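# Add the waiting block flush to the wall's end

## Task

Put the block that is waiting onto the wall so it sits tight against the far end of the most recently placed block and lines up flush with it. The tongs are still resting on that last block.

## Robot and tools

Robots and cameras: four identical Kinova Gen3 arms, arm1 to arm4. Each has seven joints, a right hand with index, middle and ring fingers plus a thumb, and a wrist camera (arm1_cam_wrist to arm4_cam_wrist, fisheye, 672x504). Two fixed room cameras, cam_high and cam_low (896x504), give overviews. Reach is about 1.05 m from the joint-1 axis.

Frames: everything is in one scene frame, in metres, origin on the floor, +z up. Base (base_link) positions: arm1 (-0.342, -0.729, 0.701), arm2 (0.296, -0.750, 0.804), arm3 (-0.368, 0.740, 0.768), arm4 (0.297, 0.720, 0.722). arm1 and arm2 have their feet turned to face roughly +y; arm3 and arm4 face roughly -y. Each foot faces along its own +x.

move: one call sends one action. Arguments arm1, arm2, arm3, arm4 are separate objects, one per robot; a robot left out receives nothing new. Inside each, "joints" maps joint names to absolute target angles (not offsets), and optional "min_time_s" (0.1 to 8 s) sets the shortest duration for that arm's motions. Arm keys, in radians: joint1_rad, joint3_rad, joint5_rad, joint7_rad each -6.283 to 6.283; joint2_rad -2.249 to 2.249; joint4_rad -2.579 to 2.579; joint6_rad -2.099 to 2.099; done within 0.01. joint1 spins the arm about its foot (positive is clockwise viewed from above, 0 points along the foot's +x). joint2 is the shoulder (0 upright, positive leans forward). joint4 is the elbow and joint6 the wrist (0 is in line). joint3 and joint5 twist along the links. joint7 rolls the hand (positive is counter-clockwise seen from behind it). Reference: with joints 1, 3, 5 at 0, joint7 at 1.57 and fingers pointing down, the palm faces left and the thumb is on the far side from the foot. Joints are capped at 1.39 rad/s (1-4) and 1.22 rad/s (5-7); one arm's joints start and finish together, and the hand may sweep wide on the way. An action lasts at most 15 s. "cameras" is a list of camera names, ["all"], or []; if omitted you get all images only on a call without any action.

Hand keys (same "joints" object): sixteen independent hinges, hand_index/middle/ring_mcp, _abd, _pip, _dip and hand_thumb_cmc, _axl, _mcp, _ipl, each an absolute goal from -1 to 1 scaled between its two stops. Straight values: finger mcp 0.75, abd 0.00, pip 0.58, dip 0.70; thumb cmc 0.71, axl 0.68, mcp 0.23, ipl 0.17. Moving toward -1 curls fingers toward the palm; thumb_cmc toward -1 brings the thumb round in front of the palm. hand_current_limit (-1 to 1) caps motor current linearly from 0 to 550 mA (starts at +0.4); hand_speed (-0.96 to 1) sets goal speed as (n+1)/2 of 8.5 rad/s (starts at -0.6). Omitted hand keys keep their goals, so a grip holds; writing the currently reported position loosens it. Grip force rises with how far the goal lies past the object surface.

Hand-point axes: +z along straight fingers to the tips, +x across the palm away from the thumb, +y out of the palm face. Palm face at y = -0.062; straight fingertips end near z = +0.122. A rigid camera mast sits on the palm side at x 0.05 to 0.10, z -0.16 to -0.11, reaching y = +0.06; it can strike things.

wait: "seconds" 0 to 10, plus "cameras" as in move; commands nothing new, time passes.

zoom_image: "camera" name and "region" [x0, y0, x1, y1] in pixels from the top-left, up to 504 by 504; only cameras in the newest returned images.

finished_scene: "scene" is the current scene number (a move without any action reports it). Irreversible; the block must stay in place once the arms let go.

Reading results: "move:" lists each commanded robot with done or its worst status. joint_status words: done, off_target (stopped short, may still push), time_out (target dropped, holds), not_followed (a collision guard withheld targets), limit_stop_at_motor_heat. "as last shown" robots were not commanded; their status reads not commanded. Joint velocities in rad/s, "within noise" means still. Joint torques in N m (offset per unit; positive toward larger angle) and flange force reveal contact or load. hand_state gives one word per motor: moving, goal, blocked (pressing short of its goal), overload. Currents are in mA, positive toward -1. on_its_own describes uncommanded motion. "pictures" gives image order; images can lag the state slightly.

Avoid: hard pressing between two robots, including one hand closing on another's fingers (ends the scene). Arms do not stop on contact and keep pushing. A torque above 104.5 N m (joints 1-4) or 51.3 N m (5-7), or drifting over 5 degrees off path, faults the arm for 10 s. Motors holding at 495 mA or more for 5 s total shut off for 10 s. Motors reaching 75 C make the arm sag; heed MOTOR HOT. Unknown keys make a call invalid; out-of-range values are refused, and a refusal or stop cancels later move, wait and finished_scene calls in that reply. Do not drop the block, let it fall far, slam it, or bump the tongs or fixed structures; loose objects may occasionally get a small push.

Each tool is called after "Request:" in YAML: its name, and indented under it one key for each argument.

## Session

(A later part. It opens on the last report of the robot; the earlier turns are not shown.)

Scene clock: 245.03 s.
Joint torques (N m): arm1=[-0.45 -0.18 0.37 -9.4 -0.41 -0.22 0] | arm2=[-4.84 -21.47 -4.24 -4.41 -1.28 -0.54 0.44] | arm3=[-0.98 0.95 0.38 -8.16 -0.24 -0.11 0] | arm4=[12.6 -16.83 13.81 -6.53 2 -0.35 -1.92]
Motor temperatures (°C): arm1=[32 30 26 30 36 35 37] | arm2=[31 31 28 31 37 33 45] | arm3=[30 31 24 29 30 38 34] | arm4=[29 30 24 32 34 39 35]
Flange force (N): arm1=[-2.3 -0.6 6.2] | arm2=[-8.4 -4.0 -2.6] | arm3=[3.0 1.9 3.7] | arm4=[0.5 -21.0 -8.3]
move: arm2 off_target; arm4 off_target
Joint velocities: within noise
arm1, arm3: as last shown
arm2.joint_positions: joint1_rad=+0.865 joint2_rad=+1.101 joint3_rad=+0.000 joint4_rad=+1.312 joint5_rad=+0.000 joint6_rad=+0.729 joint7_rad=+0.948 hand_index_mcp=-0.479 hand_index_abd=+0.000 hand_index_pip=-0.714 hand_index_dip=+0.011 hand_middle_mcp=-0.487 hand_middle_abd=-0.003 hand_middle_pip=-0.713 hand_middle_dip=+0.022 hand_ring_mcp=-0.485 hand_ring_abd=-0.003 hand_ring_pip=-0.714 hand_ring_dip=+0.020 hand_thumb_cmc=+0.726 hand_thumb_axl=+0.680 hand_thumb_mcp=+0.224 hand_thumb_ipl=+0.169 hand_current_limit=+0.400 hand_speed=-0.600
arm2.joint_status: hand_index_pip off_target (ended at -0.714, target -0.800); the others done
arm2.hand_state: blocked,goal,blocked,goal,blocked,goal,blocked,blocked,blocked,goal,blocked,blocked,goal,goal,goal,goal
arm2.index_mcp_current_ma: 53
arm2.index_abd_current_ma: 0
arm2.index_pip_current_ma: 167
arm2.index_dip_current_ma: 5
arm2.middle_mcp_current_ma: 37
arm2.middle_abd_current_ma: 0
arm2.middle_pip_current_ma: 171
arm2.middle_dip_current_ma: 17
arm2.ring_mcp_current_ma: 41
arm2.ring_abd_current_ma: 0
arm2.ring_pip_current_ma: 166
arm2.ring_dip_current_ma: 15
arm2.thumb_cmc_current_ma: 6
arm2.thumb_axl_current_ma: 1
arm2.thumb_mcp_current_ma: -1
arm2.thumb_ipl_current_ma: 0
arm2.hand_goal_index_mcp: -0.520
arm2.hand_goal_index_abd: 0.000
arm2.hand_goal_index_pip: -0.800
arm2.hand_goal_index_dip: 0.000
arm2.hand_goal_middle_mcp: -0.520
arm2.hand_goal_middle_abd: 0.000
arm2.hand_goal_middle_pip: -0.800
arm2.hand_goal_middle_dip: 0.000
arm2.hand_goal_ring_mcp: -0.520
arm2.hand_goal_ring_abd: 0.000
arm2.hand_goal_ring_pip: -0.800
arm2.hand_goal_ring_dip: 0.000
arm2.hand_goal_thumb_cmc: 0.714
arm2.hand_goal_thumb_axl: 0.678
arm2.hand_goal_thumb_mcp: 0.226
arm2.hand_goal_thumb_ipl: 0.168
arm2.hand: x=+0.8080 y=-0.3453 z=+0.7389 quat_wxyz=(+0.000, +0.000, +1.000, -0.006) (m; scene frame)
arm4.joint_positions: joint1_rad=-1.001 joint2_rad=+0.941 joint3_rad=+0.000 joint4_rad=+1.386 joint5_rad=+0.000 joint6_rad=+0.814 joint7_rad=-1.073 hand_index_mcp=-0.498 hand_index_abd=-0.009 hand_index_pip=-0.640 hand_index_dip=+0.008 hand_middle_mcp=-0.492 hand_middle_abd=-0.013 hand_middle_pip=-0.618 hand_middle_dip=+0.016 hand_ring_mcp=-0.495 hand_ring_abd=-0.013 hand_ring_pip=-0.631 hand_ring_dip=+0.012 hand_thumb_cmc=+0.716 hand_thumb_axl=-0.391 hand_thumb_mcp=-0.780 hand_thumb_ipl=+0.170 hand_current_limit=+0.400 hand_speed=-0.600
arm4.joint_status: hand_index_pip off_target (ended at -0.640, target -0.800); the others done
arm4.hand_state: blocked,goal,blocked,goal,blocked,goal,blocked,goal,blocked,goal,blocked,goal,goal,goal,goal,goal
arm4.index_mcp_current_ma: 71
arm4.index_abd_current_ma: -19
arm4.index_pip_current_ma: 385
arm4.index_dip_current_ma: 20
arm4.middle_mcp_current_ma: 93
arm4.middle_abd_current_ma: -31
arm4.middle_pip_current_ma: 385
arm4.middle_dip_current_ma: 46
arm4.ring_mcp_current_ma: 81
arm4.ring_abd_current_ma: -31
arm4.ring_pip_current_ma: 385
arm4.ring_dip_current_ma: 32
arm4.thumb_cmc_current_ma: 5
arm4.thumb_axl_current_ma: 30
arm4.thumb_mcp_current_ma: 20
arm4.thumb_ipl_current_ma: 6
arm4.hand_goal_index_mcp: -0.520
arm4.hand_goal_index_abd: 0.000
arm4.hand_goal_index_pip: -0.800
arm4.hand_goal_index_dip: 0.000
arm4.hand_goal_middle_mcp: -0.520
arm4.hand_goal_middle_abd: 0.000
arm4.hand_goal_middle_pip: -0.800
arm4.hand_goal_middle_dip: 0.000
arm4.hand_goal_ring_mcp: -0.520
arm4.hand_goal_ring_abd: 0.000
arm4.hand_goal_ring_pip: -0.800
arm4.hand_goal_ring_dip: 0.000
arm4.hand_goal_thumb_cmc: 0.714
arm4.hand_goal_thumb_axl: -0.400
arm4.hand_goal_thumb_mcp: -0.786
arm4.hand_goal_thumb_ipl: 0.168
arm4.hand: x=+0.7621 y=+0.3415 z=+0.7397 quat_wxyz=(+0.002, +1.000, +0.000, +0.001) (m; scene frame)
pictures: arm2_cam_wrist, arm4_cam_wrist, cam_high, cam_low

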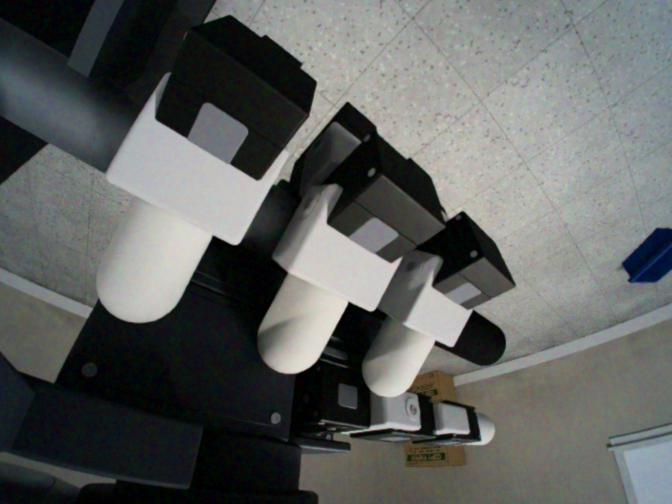

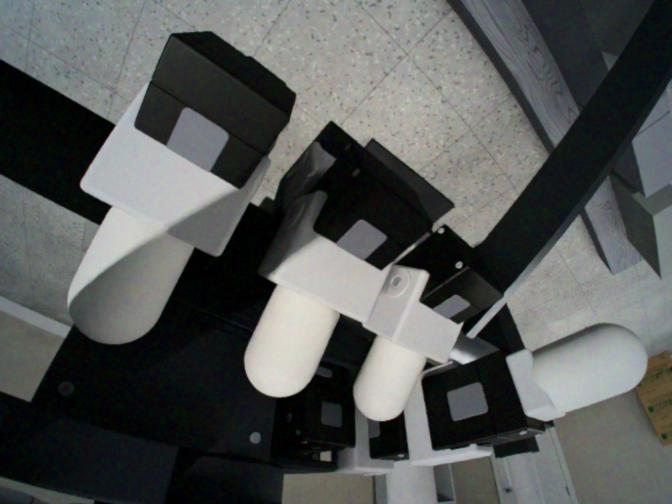

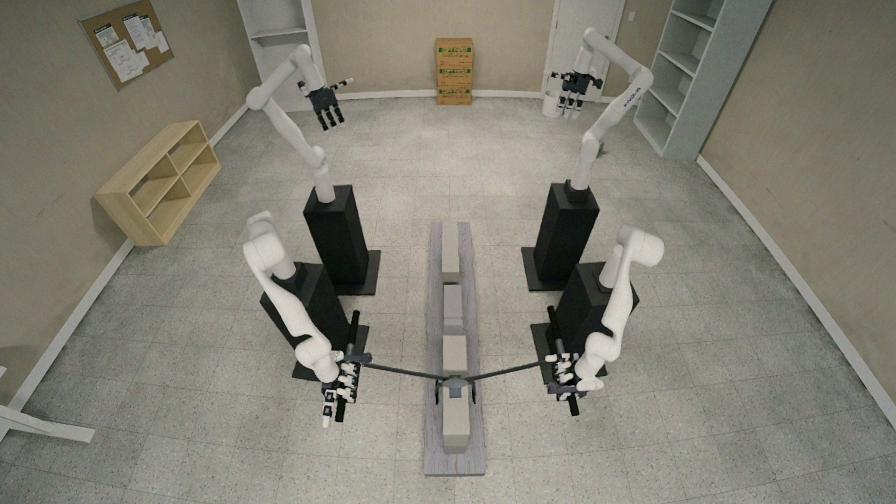

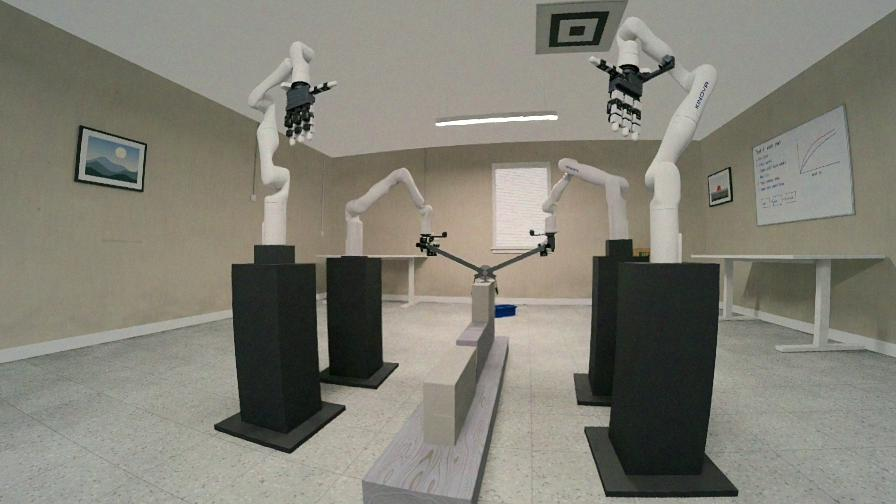

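Request:
move:
  arm2: {"joints": {"joint1_rad": 0.8673, "joint2_rad": 0.9146, "joint4_rad": 1.3081, "joint6_rad": 0.9189, "joint7_rad": 0.9507, "hand_current_limit": 0.75}, "min_time_s": 4}
  arm4: {"joints": {"joint1_rad": -1.0041, "joint2_rad": 0.7788, "joint4_rad": 1.3167, "joint6_rad": 1.0462, "joint7_rad": -1.0763, "hand_current_limit": 0.75}, "min_time_s": 4}
  cameras: ["cam_high", "cam_low"]

Request:
zoom_image:
  camera: "cam_low"
  region: [400, 190, 570, 310]

Scene clock: 253.20 s.
Joint torques (N m): arm1=[-0.51 -0.03 0.23 -9.43 -0.38 -0.24 0.05] | arm2=[13.6 -28.91 10.93 -2.77 3.07 4.16 -0.12] | arm3=[-0.97 0.88 0.41 -8.11 -0.27 -0.17 -0.01] | arm4=[-12.2 -27.35 -6.64 -8.16 -4.04 3.96 -0.23]
Motor temperatures (°C): arm1=[32 30 26 30 36 35 37] | arm2=[31 31 28 31 37 33 45] | arm3=[30 31 24 29 30 38 34] | arm4=[29 30 24 32 34 39 35]
Flange force (N): arm1=[-1.8 -0.7 6.4] | arm2=[-3.8 29.5 17.0] | arm3=[2.8 1.9 3.3] | arm4=[-9.9 19.8 18.7]
move: arm2 done; arm4 done
Joint velocities: within noise
arm1, arm3: as last shown
arm2.joint_positions: joint1_rad=+0.867 joint2_rad=+0.915 joint3_rad=+0.000 joint4_rad=+1.308 joint5_rad=+0.000 joint6_rad=+0.919 joint7_rad=+0.951 hand_index_mcp=-0.475 hand_index_abd=-0.002 hand_index_pip=-0.715 hand_index_dip=+0.013 hand_middle_mcp=-0.449 hand_middle_abd=+0.010 hand_middle_pip=-0.736 hand_middle_dip=+0.005 hand_ring_mcp=-0.432 hand_ring_abd=+0.001 hand_ring_pip=-0.767 hand_ring_dip=+0.019 hand_thumb_cmc=+0.726 hand_thumb_axl=+0.679 hand_thumb_mcp=+0.224 hand_thumb_ipl=+0.169 hand_current_limit=+0.750 hand_speed=-0.600
arm2.joint_status: all done
arm2.hand_state: blocked,goal,blocked,goal,blocked,goal,blocked,goal,blocked,goal,blocked,goal,goal,goal,goal,goal
arm2.index_mcp_current_ma: 62
arm2.index_abd_current_ma: 0
arm2.index_pip_current_ma: 162
arm2.index_dip_current_ma: 7
arm2.middle_mcp_current_ma: 135
arm2.middle_abd_current_ma: 3
arm2.middle_pip_current_ma: 102
arm2.middle_dip_current_ma: 2
arm2.ring_mcp_current_ma: 190
arm2.ring_abd_current_ma: 0
arm2.ring_pip_current_ma: 33
arm2.ring_dip_current_ma: 13
arm2.thumb_cmc_current_ma: 6
arm2.thumb_axl_current_ma: 0
arm2.thumb_mcp_current_ma: -1
arm2.thumb_ipl_current_ma: 0
arm2.hand_goal_index_mcp: -0.520
arm2.hand_goal_index_abd: 0.000
arm2.hand_goal_index_pip: -0.800
arm2.hand_goal_index_dip: 0.000
arm2.hand_goal_middle_mcp: -0.520
arm2.hand_goal_middle_abd: 0.000
arm2.hand_goal_middle_pip: -0.800
arm2.hand_goal_middle_dip: 0.000
arm2.hand_goal_ring_mcp: -0.520
arm2.hand_goal_ring_abd: 0.000
arm2.hand_goal_ring_pip: -0.800
arm2.hand_goal_ring_dip: 0.000
arm2.hand_goal_thumb_cmc: 0.714
arm2.hand_goal_thumb_axl: 0.678
arm2.hand_goal_thumb_mcp: 0.226
arm2.hand_goal_thumb_ipl: 0.168
arm2.on_its_own: hand_middle_pip moved -0.023 toward your old target -0.800; hand_ring_pip moved -0.053 toward your old target -0.800
arm2.hand: x=+0.8078 y=-0.3458 z=+0.8488 quat_wxyz=(+0.000, +0.000, +1.000, -0.006) (m; scene frame)
arm4.joint_positions: joint1_rad=-1.004 joint2_rad=+0.779 joint3_rad=+0.000 joint4_rad=+1.317 joint5_rad=+0.000 joint6_rad=+1.046 joint7_rad=-1.076 hand_index_mcp=-0.419 hand_index_abd=-0.012 hand_index_pip=-0.766 hand_index_dip=+0.002 hand_middle_mcp=-0.438 hand_middle_abd=-0.015 hand_middle_pip=-0.732 hand_middle_dip=+0.003 hand_ring_mcp=-0.479 hand_ring_abd=-0.001 hand_ring_pip=-0.719 hand_ring_dip=+0.020 hand_thumb_cmc=+0.717 hand_thumb_axl=-0.391 hand_thumb_mcp=-0.784 hand_thumb_ipl=+0.170 hand_current_limit=+0.750 hand_speed=-0.600
arm4.joint_status: all done
arm4.hand_state: blocked,goal,blocked,goal,blocked,goal,blocked,goal,blocked,goal,blocked,blocked,goal,goal,goal,goal
arm4.index_mcp_current_ma: 434
arm4.index_abd_current_ma: -28
arm4.index_pip_current_ma: 109
arm4.index_dip_current_ma: 4
arm4.middle_mcp_current_ma: 339
arm4.middle_abd_current_ma: -35
arm4.middle_pip_current_ma: 250
arm4.middle_dip_current_ma: 7
arm4.ring_mcp_current_ma: 148
arm4.ring_abd_current_ma: -1
arm4.ring_pip_current_ma: 309
arm4.ring_dip_current_ma: 61
arm4.thumb_cmc_current_ma: 6
arm4.thumb_axl_current_ma: 30
arm4.thumb_mcp_current_ma: 6
arm4.thumb_ipl_current_ma: 6
arm4.hand_goal_index_mcp: -0.520
arm4.hand_goal_index_abd: 0.000
arm4.hand_goal_index_pip: -0.800
arm4.hand_goal_index_dip: 0.000
arm4.hand_goal_middle_mcp: -0.520
arm4.hand_goal_middle_abd: 0.000
arm4.hand_goal_middle_pip: -0.800
arm4.hand_goal_middle_dip: 0.000
arm4.hand_goal_ring_mcp: -0.520
arm4.hand_goal_ring_abd: 0.000
arm4.hand_goal_ring_pip: -0.800
arm4.hand_goal_ring_dip: 0.000
arm4.hand_goal_thumb_cmc: 0.714
arm4.hand_goal_thumb_axl: -0.400
arm4.hand_goal_thumb_mcp: -0.786
arm4.hand_goal_thumb_ipl: 0.168
arm4.on_its_own: hand_index_pip moved -0.127 toward your old target -0.800; hand_middle_pip moved -0.115 toward your old target -0.800; hand_ring_pip moved -0.088 toward your old target -0.800
arm4.hand: x=+0.7620 y=+0.3440 z=+0.8495 quat_wxyz=(+0.002, +1.000, +0.000, +0.000) (m; scene frame)
pictures: cam_high, cam_low

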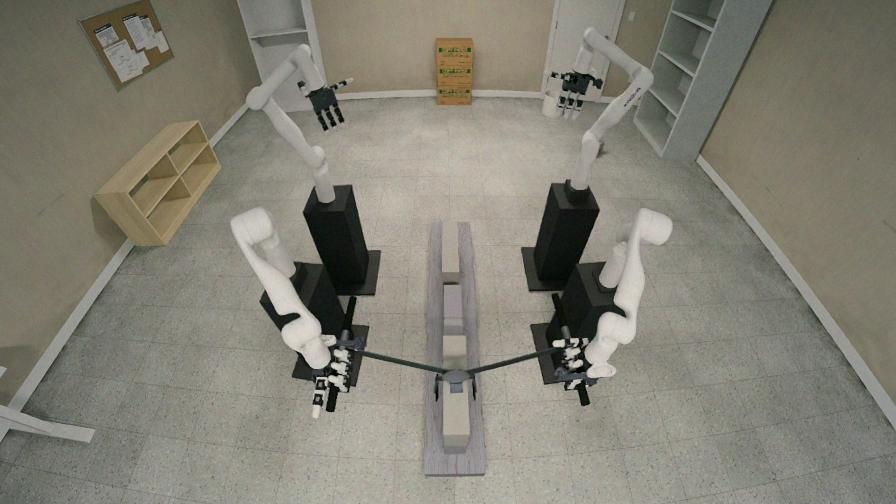

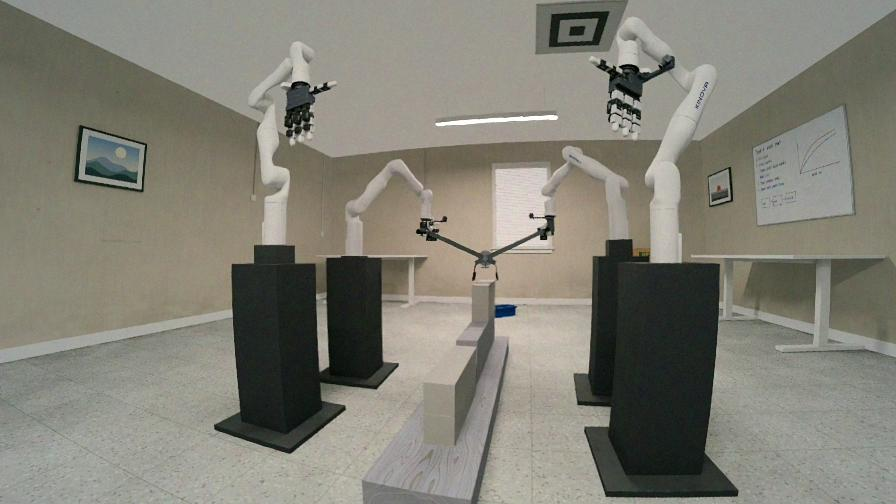

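Scaled by 2.965 from the camera's 896x504 image, which has a finer 1280x720 frame.

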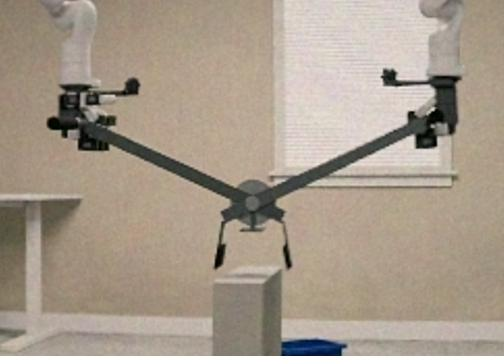

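Request:
move:
  arm2: {"joints": {"joint1_rad": 0.8509, "joint2_rad": 0.8706, "joint4_rad": 1.2491, "joint6_rad": 1.0219, "joint7_rad": 0.9343}, "min_time_s": 2}
  arm4: {"joints": {"joint1_rad": -0.9854, "joint2_rad": 0.7465, "joint4_rad": 1.2357, "joint6_rad": 1.1594, "joint7_rad": -1.0577}, "min_time_s": 2}
  cameras: ["cam_high", "cam_low"]

Request:
move:
  arm2: {"joints": {"joint1_rad": 0.6995, "joint2_rad": 0.684, "joint4_rad": 1.6579, "joint6_rad": 0.7997, "joint7_rad": 0.783}, "min_time_s": 2}
  arm4: {"joints": {"joint1_rad": -0.8549, "joint2_rad": 0.5334, "joint4_rad": 1.6439, "joint6_rad": 0.9643, "joint7_rad": -0.9271}, "min_time_s": 2}
  cameras: ["cam_high", "cam_low"]

Request:
zoom_image:
  camera: "cam_low"
  region: [400, 170, 570, 310]

Scene clock: 264.17 s.
Joint torques (N m): arm1=[-0.49 -0.06 0.36 -9.38 -0.39 -0.22 0.01] | arm2=[9.22 -30.77 6.47 -6.61 0.74 2.29 -0.81] | arm3=[-1.03 0.94 0.39 -8.2 -0.25 -0.13 -0.01] | arm4=[-7.75 -28.54 -2.15 -11.42 -1.21 2.36 0.37]
Motor temperatures (°C): arm1=[32 30 26 30 36 35 37] | arm2=[31 31 28 31 37 33 45] | arm3=[30 31 24 29 30 38 34] | arm4=[29 30 24 32 34 39 35]
Flange force (N): arm1=[-2.1 -0.5 6.3] | arm2=[-4.5 19.7 16.3] | arm3=[3.0 1.9 3.8] | arm4=[-10.4 8.7 19.5]
move: arm2 done; arm4 done
Joint velocities: within noise
arm1, arm3: as last shown
arm2.joint_positions: joint1_rad=+0.851 joint2_rad=+0.871 joint3_rad=+0.000 joint4_rad=+1.249 joint5_rad=+0.000 joint6_rad=+1.022 joint7_rad=+0.934 hand_index_mcp=-0.472 hand_index_abd=-0.013 hand_index_pip=-0.715 hand_index_dip=+0.013 hand_middle_mcp=-0.443 hand_middle_abd=-0.003 hand_middle_pip=-0.736 hand_middle_dip=+0.005 hand_ring_mcp=-0.431 hand_ring_abd=-0.004 hand_ring_pip=-0.767 hand_ring_dip=+0.018 hand_thumb_cmc=+0.726 hand_thumb_axl=+0.679 hand_thumb_mcp=+0.224 hand_thumb_ipl=+0.169 hand_current_limit=+0.750 hand_speed=-0.600
arm2.joint_status: all done
arm2.hand_state: blocked,goal,blocked,goal,blocked,goal,blocked,goal,blocked,goal,blocked,goal,goal,goal,goal,goal
arm2.index_mcp_current_ma: 69
arm2.index_abd_current_ma: -6
arm2.index_pip_current_ma: 162
arm2.index_dip_current_ma: 7
arm2.middle_mcp_current_ma: 155
arm2.middle_abd_current_ma: -1
arm2.middle_pip_current_ma: 102
arm2.middle_dip_current_ma: 2
arm2.ring_mcp_current_ma: 197
arm2.ring_abd_current_ma: -1
arm2.ring_pip_current_ma: 33
arm2.ring_dip_current_ma: 12
arm2.thumb_cmc_current_ma: 6
arm2.thumb_axl_current_ma: 0
arm2.thumb_mcp_current_ma: -1
arm2.thumb_ipl_current_ma: 0
arm2.hand_goal_index_mcp: -0.520
arm2.hand_goal_index_abd: 0.000
arm2.hand_goal_index_pip: -0.800
arm2.hand_goal_index_dip: 0.000
arm2.hand_goal_middle_mcp: -0.520
arm2.hand_goal_middle_abd: 0.000
arm2.hand_goal_middle_pip: -0.800
arm2.hand_goal_middle_dip: 0.000
arm2.hand_goal_ring_mcp: -0.520
arm2.hand_goal_ring_abd: 0.000
arm2.hand_goal_ring_pip: -0.800
arm2.hand_goal_ring_dip: 0.000
arm2.hand_goal_thumb_cmc: 0.714
arm2.hand_goal_thumb_axl: 0.678
arm2.hand_goal_thumb_mcp: 0.226
arm2.hand_goal_thumb_ipl: 0.168
arm2.hand: x=+0.8079 y=-0.3333 z=+0.8897 quat_wxyz=(+0.000, +0.000, +1.000, -0.006) (m; scene frame)
arm4.joint_positions: joint1_rad=-0.985 joint2_rad=+0.747 joint3_rad=+0.000 joint4_rad=+1.236 joint5_rad=+0.000 joint6_rad=+1.159 joint7_rad=-1.058 hand_index_mcp=-0.411 hand_index_abd=-0.012 hand_index_pip=-0.767 hand_index_dip=+0.002 hand_middle_mcp=-0.430 hand_middle_abd=-0.006 hand_middle_pip=-0.732 hand_middle_dip=+0.004 hand_ring_mcp=-0.473 hand_ring_abd=+0.009 hand_ring_pip=-0.719 hand_ring_dip=+0.020 hand_thumb_cmc=+0.717 hand_thumb_axl=-0.391 hand_thumb_mcp=-0.784 hand_thumb_ipl=+0.170 hand_current_limit=+0.750 hand_speed=-0.600
arm4.joint_status: all done
arm4.hand_state: blocked,goal,blocked,goal,blocked,goal,blocked,goal,blocked,goal,blocked,blocked,goal,goal,goal,goal
arm4.index_mcp_current_ma: 474
arm4.index_abd_current_ma: -28
arm4.index_pip_current_ma: 106
arm4.index_dip_current_ma: 4
arm4.middle_mcp_current_ma: 378
arm4.middle_abd_current_ma: -11
arm4.middle_pip_current_ma: 250
arm4.middle_dip_current_ma: 8
arm4.ring_mcp_current_ma: 174
arm4.ring_abd_current_ma: 20
arm4.ring_pip_current_ma: 309
arm4.ring_dip_current_ma: 61
arm4.thumb_cmc_current_ma: 6
arm4.thumb_axl_current_ma: 30
arm4.thumb_mcp_current_ma: 6
arm4.thumb_ipl_current_ma: 6
arm4.hand_goal_index_mcp: -0.520
arm4.hand_goal_index_abd: 0.000
arm4.hand_goal_index_pip: -0.800
arm4.hand_goal_index_dip: 0.000
arm4.hand_goal_middle_mcp: -0.520
arm4.hand_goal_middle_abd: 0.000
arm4.hand_goal_middle_pip: -0.800
arm4.hand_goal_middle_dip: 0.000
arm4.hand_goal_ring_mcp: -0.520
arm4.hand_goal_ring_abd: 0.000
arm4.hand_goal_ring_pip: -0.800
arm4.hand_goal_ring_dip: 0.000
arm4.hand_goal_thumb_cmc: 0.714
arm4.hand_goal_thumb_axl: -0.400
arm4.hand_goal_thumb_mcp: -0.786
arm4.hand_goal_thumb_ipl: 0.168
arm4.hand: x=+0.7619 y=+0.3320 z=+0.8907 quat_wxyz=(+0.002, +1.000, +0.000, +0.001) (m; scene frame)
pictures: cam_high, cam_low

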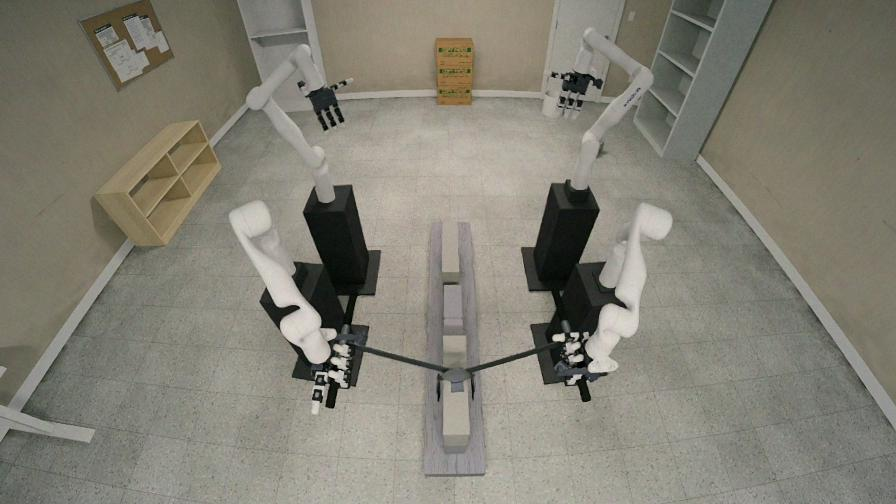

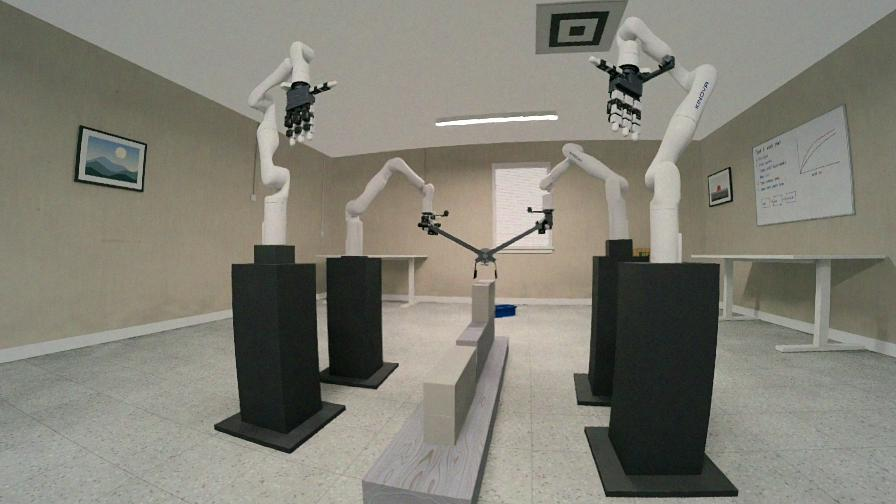

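Scene clock: 266.57 s.
Joint torques (N m): arm1=[-0.5 -0.06 0.34 -9.43 -0.42 -0.24 0.04] | arm2=[8.6 -24.74 7.28 -2.22 1.33 3.52 -0.28] | arm3=[-1.03 0.95 0.43 -8.16 -0.24 -0.16 -0.05] | arm4=[-7.45 -22.47 -3.26 -7.72 -2.26 3.57 -0.04]
Motor temperatures (°C): arm1=[32 30 26 30 36 35 37] | arm2=[31 32 28 31 37 33 45] | arm3=[30 31 24 29 30 38 34] | arm4=[29 30 24 32 34 39 35]
Flange force (N): arm1=[-2.0 -0.5 6.4] | arm2=[-1.5 23.7 16.7] | arm3=[3.0 1.9 3.6] | arm4=[-7.5 14.1 19.2]
move: arm2 done; arm4 done
Joint velocities: within noise
arm1, arm3: as last shown
arm2.joint_positions: joint1_rad=+0.699 joint2_rad=+0.684 joint3_rad=+0.000 joint4_rad=+1.658 joint5_rad=+0.000 joint6_rad=+0.800 joint7_rad=+0.783 hand_index_mcp=-0.470 hand_index_abd=-0.016 hand_index_pip=-0.715 hand_index_dip=+0.013 hand_middle_mcp=-0.442 hand_middle_abd=+0.002 hand_middle_pip=-0.736 hand_middle_dip=+0.005 hand_ring_mcp=-0.426 hand_ring_abd=-0.003 hand_ring_pip=-0.771 hand_ring_dip=+0.014 hand_thumb_cmc=+0.726 hand_thumb_axl=+0.679 hand_thumb_mcp=+0.224 hand_thumb_ipl=+0.169 hand_current_limit=+0.750 hand_speed=-0.600
arm2.joint_status: all done
arm2.hand_state: blocked,goal,blocked,goal,blocked,goal,blocked,goal,blocked,goal,blocked,goal,goal,goal,goal,goal
arm2.index_mcp_current_ma: 75
arm2.index_abd_current_ma: -8
arm2.index_pip_current_ma: 162
arm2.index_dip_current_ma: 7
arm2.middle_mcp_current_ma: 157
arm2.middle_abd_current_ma: 0
arm2.middle_pip_current_ma: 102
arm2.middle_dip_current_ma: 2
arm2.ring_mcp_current_ma: 214
arm2.ring_abd_current_ma: 0
arm2.ring_pip_current_ma: 27
arm2.ring_dip_current_ma: 8
arm2.thumb_cmc_current_ma: 6
arm2.thumb_axl_current_ma: 0
arm2.thumb_mcp_current_ma: -1
arm2.thumb_ipl_current_ma: 0
arm2.hand_goal_index_mcp: -0.520
arm2.hand_goal_index_abd: 0.000
arm2.hand_goal_index_pip: -0.800
arm2.hand_goal_index_dip: 0.000
arm2.hand_goal_middle_mcp: -0.520
arm2.hand_goal_middle_abd: 0.000
arm2.hand_goal_middle_pip: -0.800
arm2.hand_goal_middle_dip: 0.000
arm2.hand_goal_ring_mcp: -0.520
arm2.hand_goal_ring_abd: 0.000
arm2.hand_goal_ring_pip: -0.800
arm2.hand_goal_ring_dip: 0.000
arm2.hand_goal_thumb_cmc: 0.714
arm2.hand_goal_thumb_axl: 0.678
arm2.hand_goal_thumb_mcp: 0.226
arm2.hand_goal_thumb_ipl: 0.168
arm2.hand: x=+0.6828 y=-0.3331 z=+0.8896 quat_wxyz=(+0.000, +0.000, +1.000, -0.006) (m; scene frame)
arm4.joint_positions: joint1_rad=-0.855 joint2_rad=+0.533 joint3_rad=+0.000 joint4_rad=+1.644 joint5_rad=+0.000 joint6_rad=+0.964 joint7_rad=-0.927 hand_index_mcp=-0.409 hand_index_abd=-0.011 hand_index_pip=-0.773 hand_index_dip=+0.002 hand_middle_mcp=-0.429 hand_middle_abd=-0.009 hand_middle_pip=-0.732 hand_middle_dip=+0.005 hand_ring_mcp=-0.473 hand_ring_abd=+0.014 hand_ring_pip=-0.719 hand_ring_dip=+0.020 hand_thumb_cmc=+0.717 hand_thumb_axl=-0.391 hand_thumb_mcp=-0.784 hand_thumb_ipl=+0.170 hand_current_limit=+0.750 hand_speed=-0.600
arm4.joint_status: all done
arm4.hand_state: blocked,goal,blocked,goal,blocked,goal,blocked,goal,blocked,goal,blocked,blocked,goal,goal,goal,goal
arm4.index_mcp_current_ma: 481
arm4.index_abd_current_ma: -26
arm4.index_pip_current_ma: 86
arm4.index_dip_current_ma: 4
arm4.middle_mcp_current_ma: 381
arm4.middle_abd_current_ma: -20
arm4.middle_pip_current_ma: 250
arm4.middle_dip_current_ma: 11
arm4.ring_mcp_current_ma: 176
arm4.ring_abd_current_ma: 33
arm4.ring_pip_current_ma: 309
arm4.ring_dip_current_ma: 60
arm4.thumb_cmc_current_ma: 6
arm4.thumb_axl_current_ma: 30
arm4.thumb_mcp_current_ma: 6
arm4.thumb_ipl_current_ma: 6
arm4.hand_goal_index_mcp: -0.520
arm4.hand_goal_index_abd: 0.000
arm4.hand_goal_index_pip: -0.800
arm4.hand_goal_index_dip: 0.000
arm4.hand_goal_middle_mcp: -0.520
arm4.hand_goal_middle_abd: 0.000
arm4.hand_goal_middle_pip: -0.800
arm4.hand_goal_middle_dip: 0.000
arm4.hand_goal_ring_mcp: -0.520
arm4.hand_goal_ring_abd: 0.000
arm4.hand_goal_ring_pip: -0.800
arm4.hand_goal_ring_dip: 0.000
arm4.hand_goal_thumb_cmc: 0.714
arm4.hand_goal_thumb_axl: -0.400
arm4.hand_goal_thumb_mcp: -0.786
arm4.hand_goal_thumb_ipl: 0.168
arm4.hand: x=+0.6370 y=+0.3321 z=+0.8906 quat_wxyz=(+0.002, +1.000, +0.000, +0.001) (m; scene frame)
pictures: cam_high, cam_low

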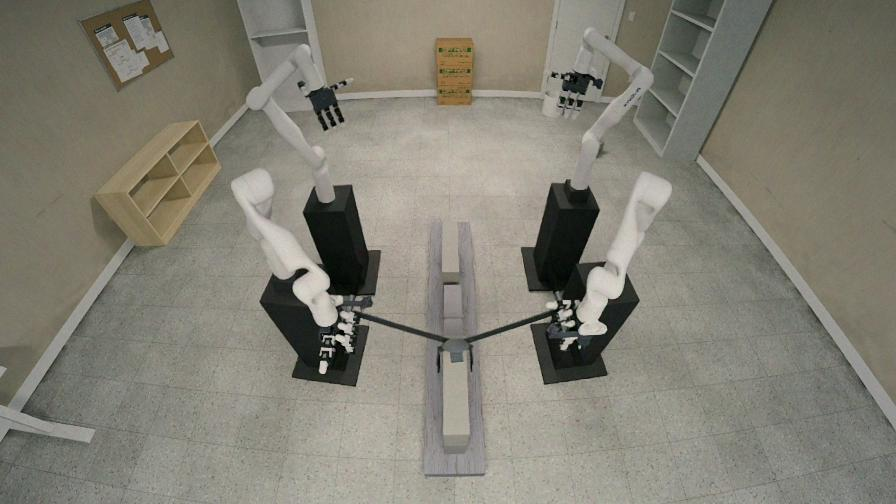

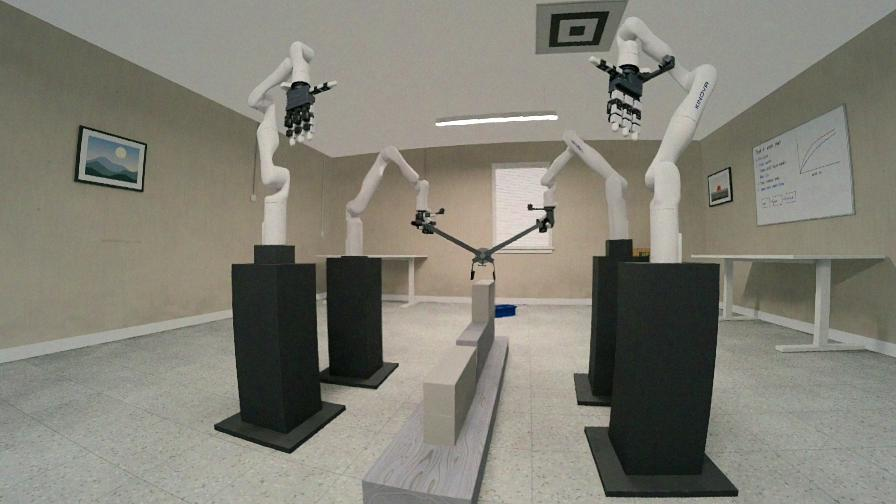

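Scaled by 2.965 from the camera's 896x504 image, which has a finer 1280x720 frame.

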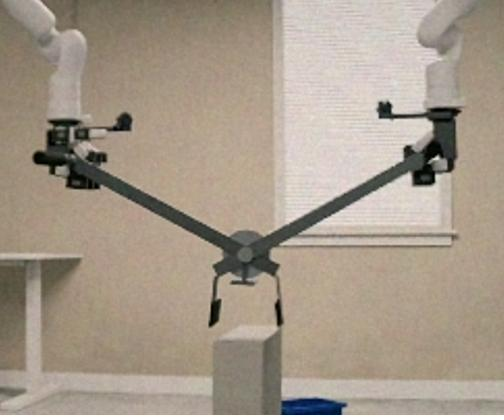

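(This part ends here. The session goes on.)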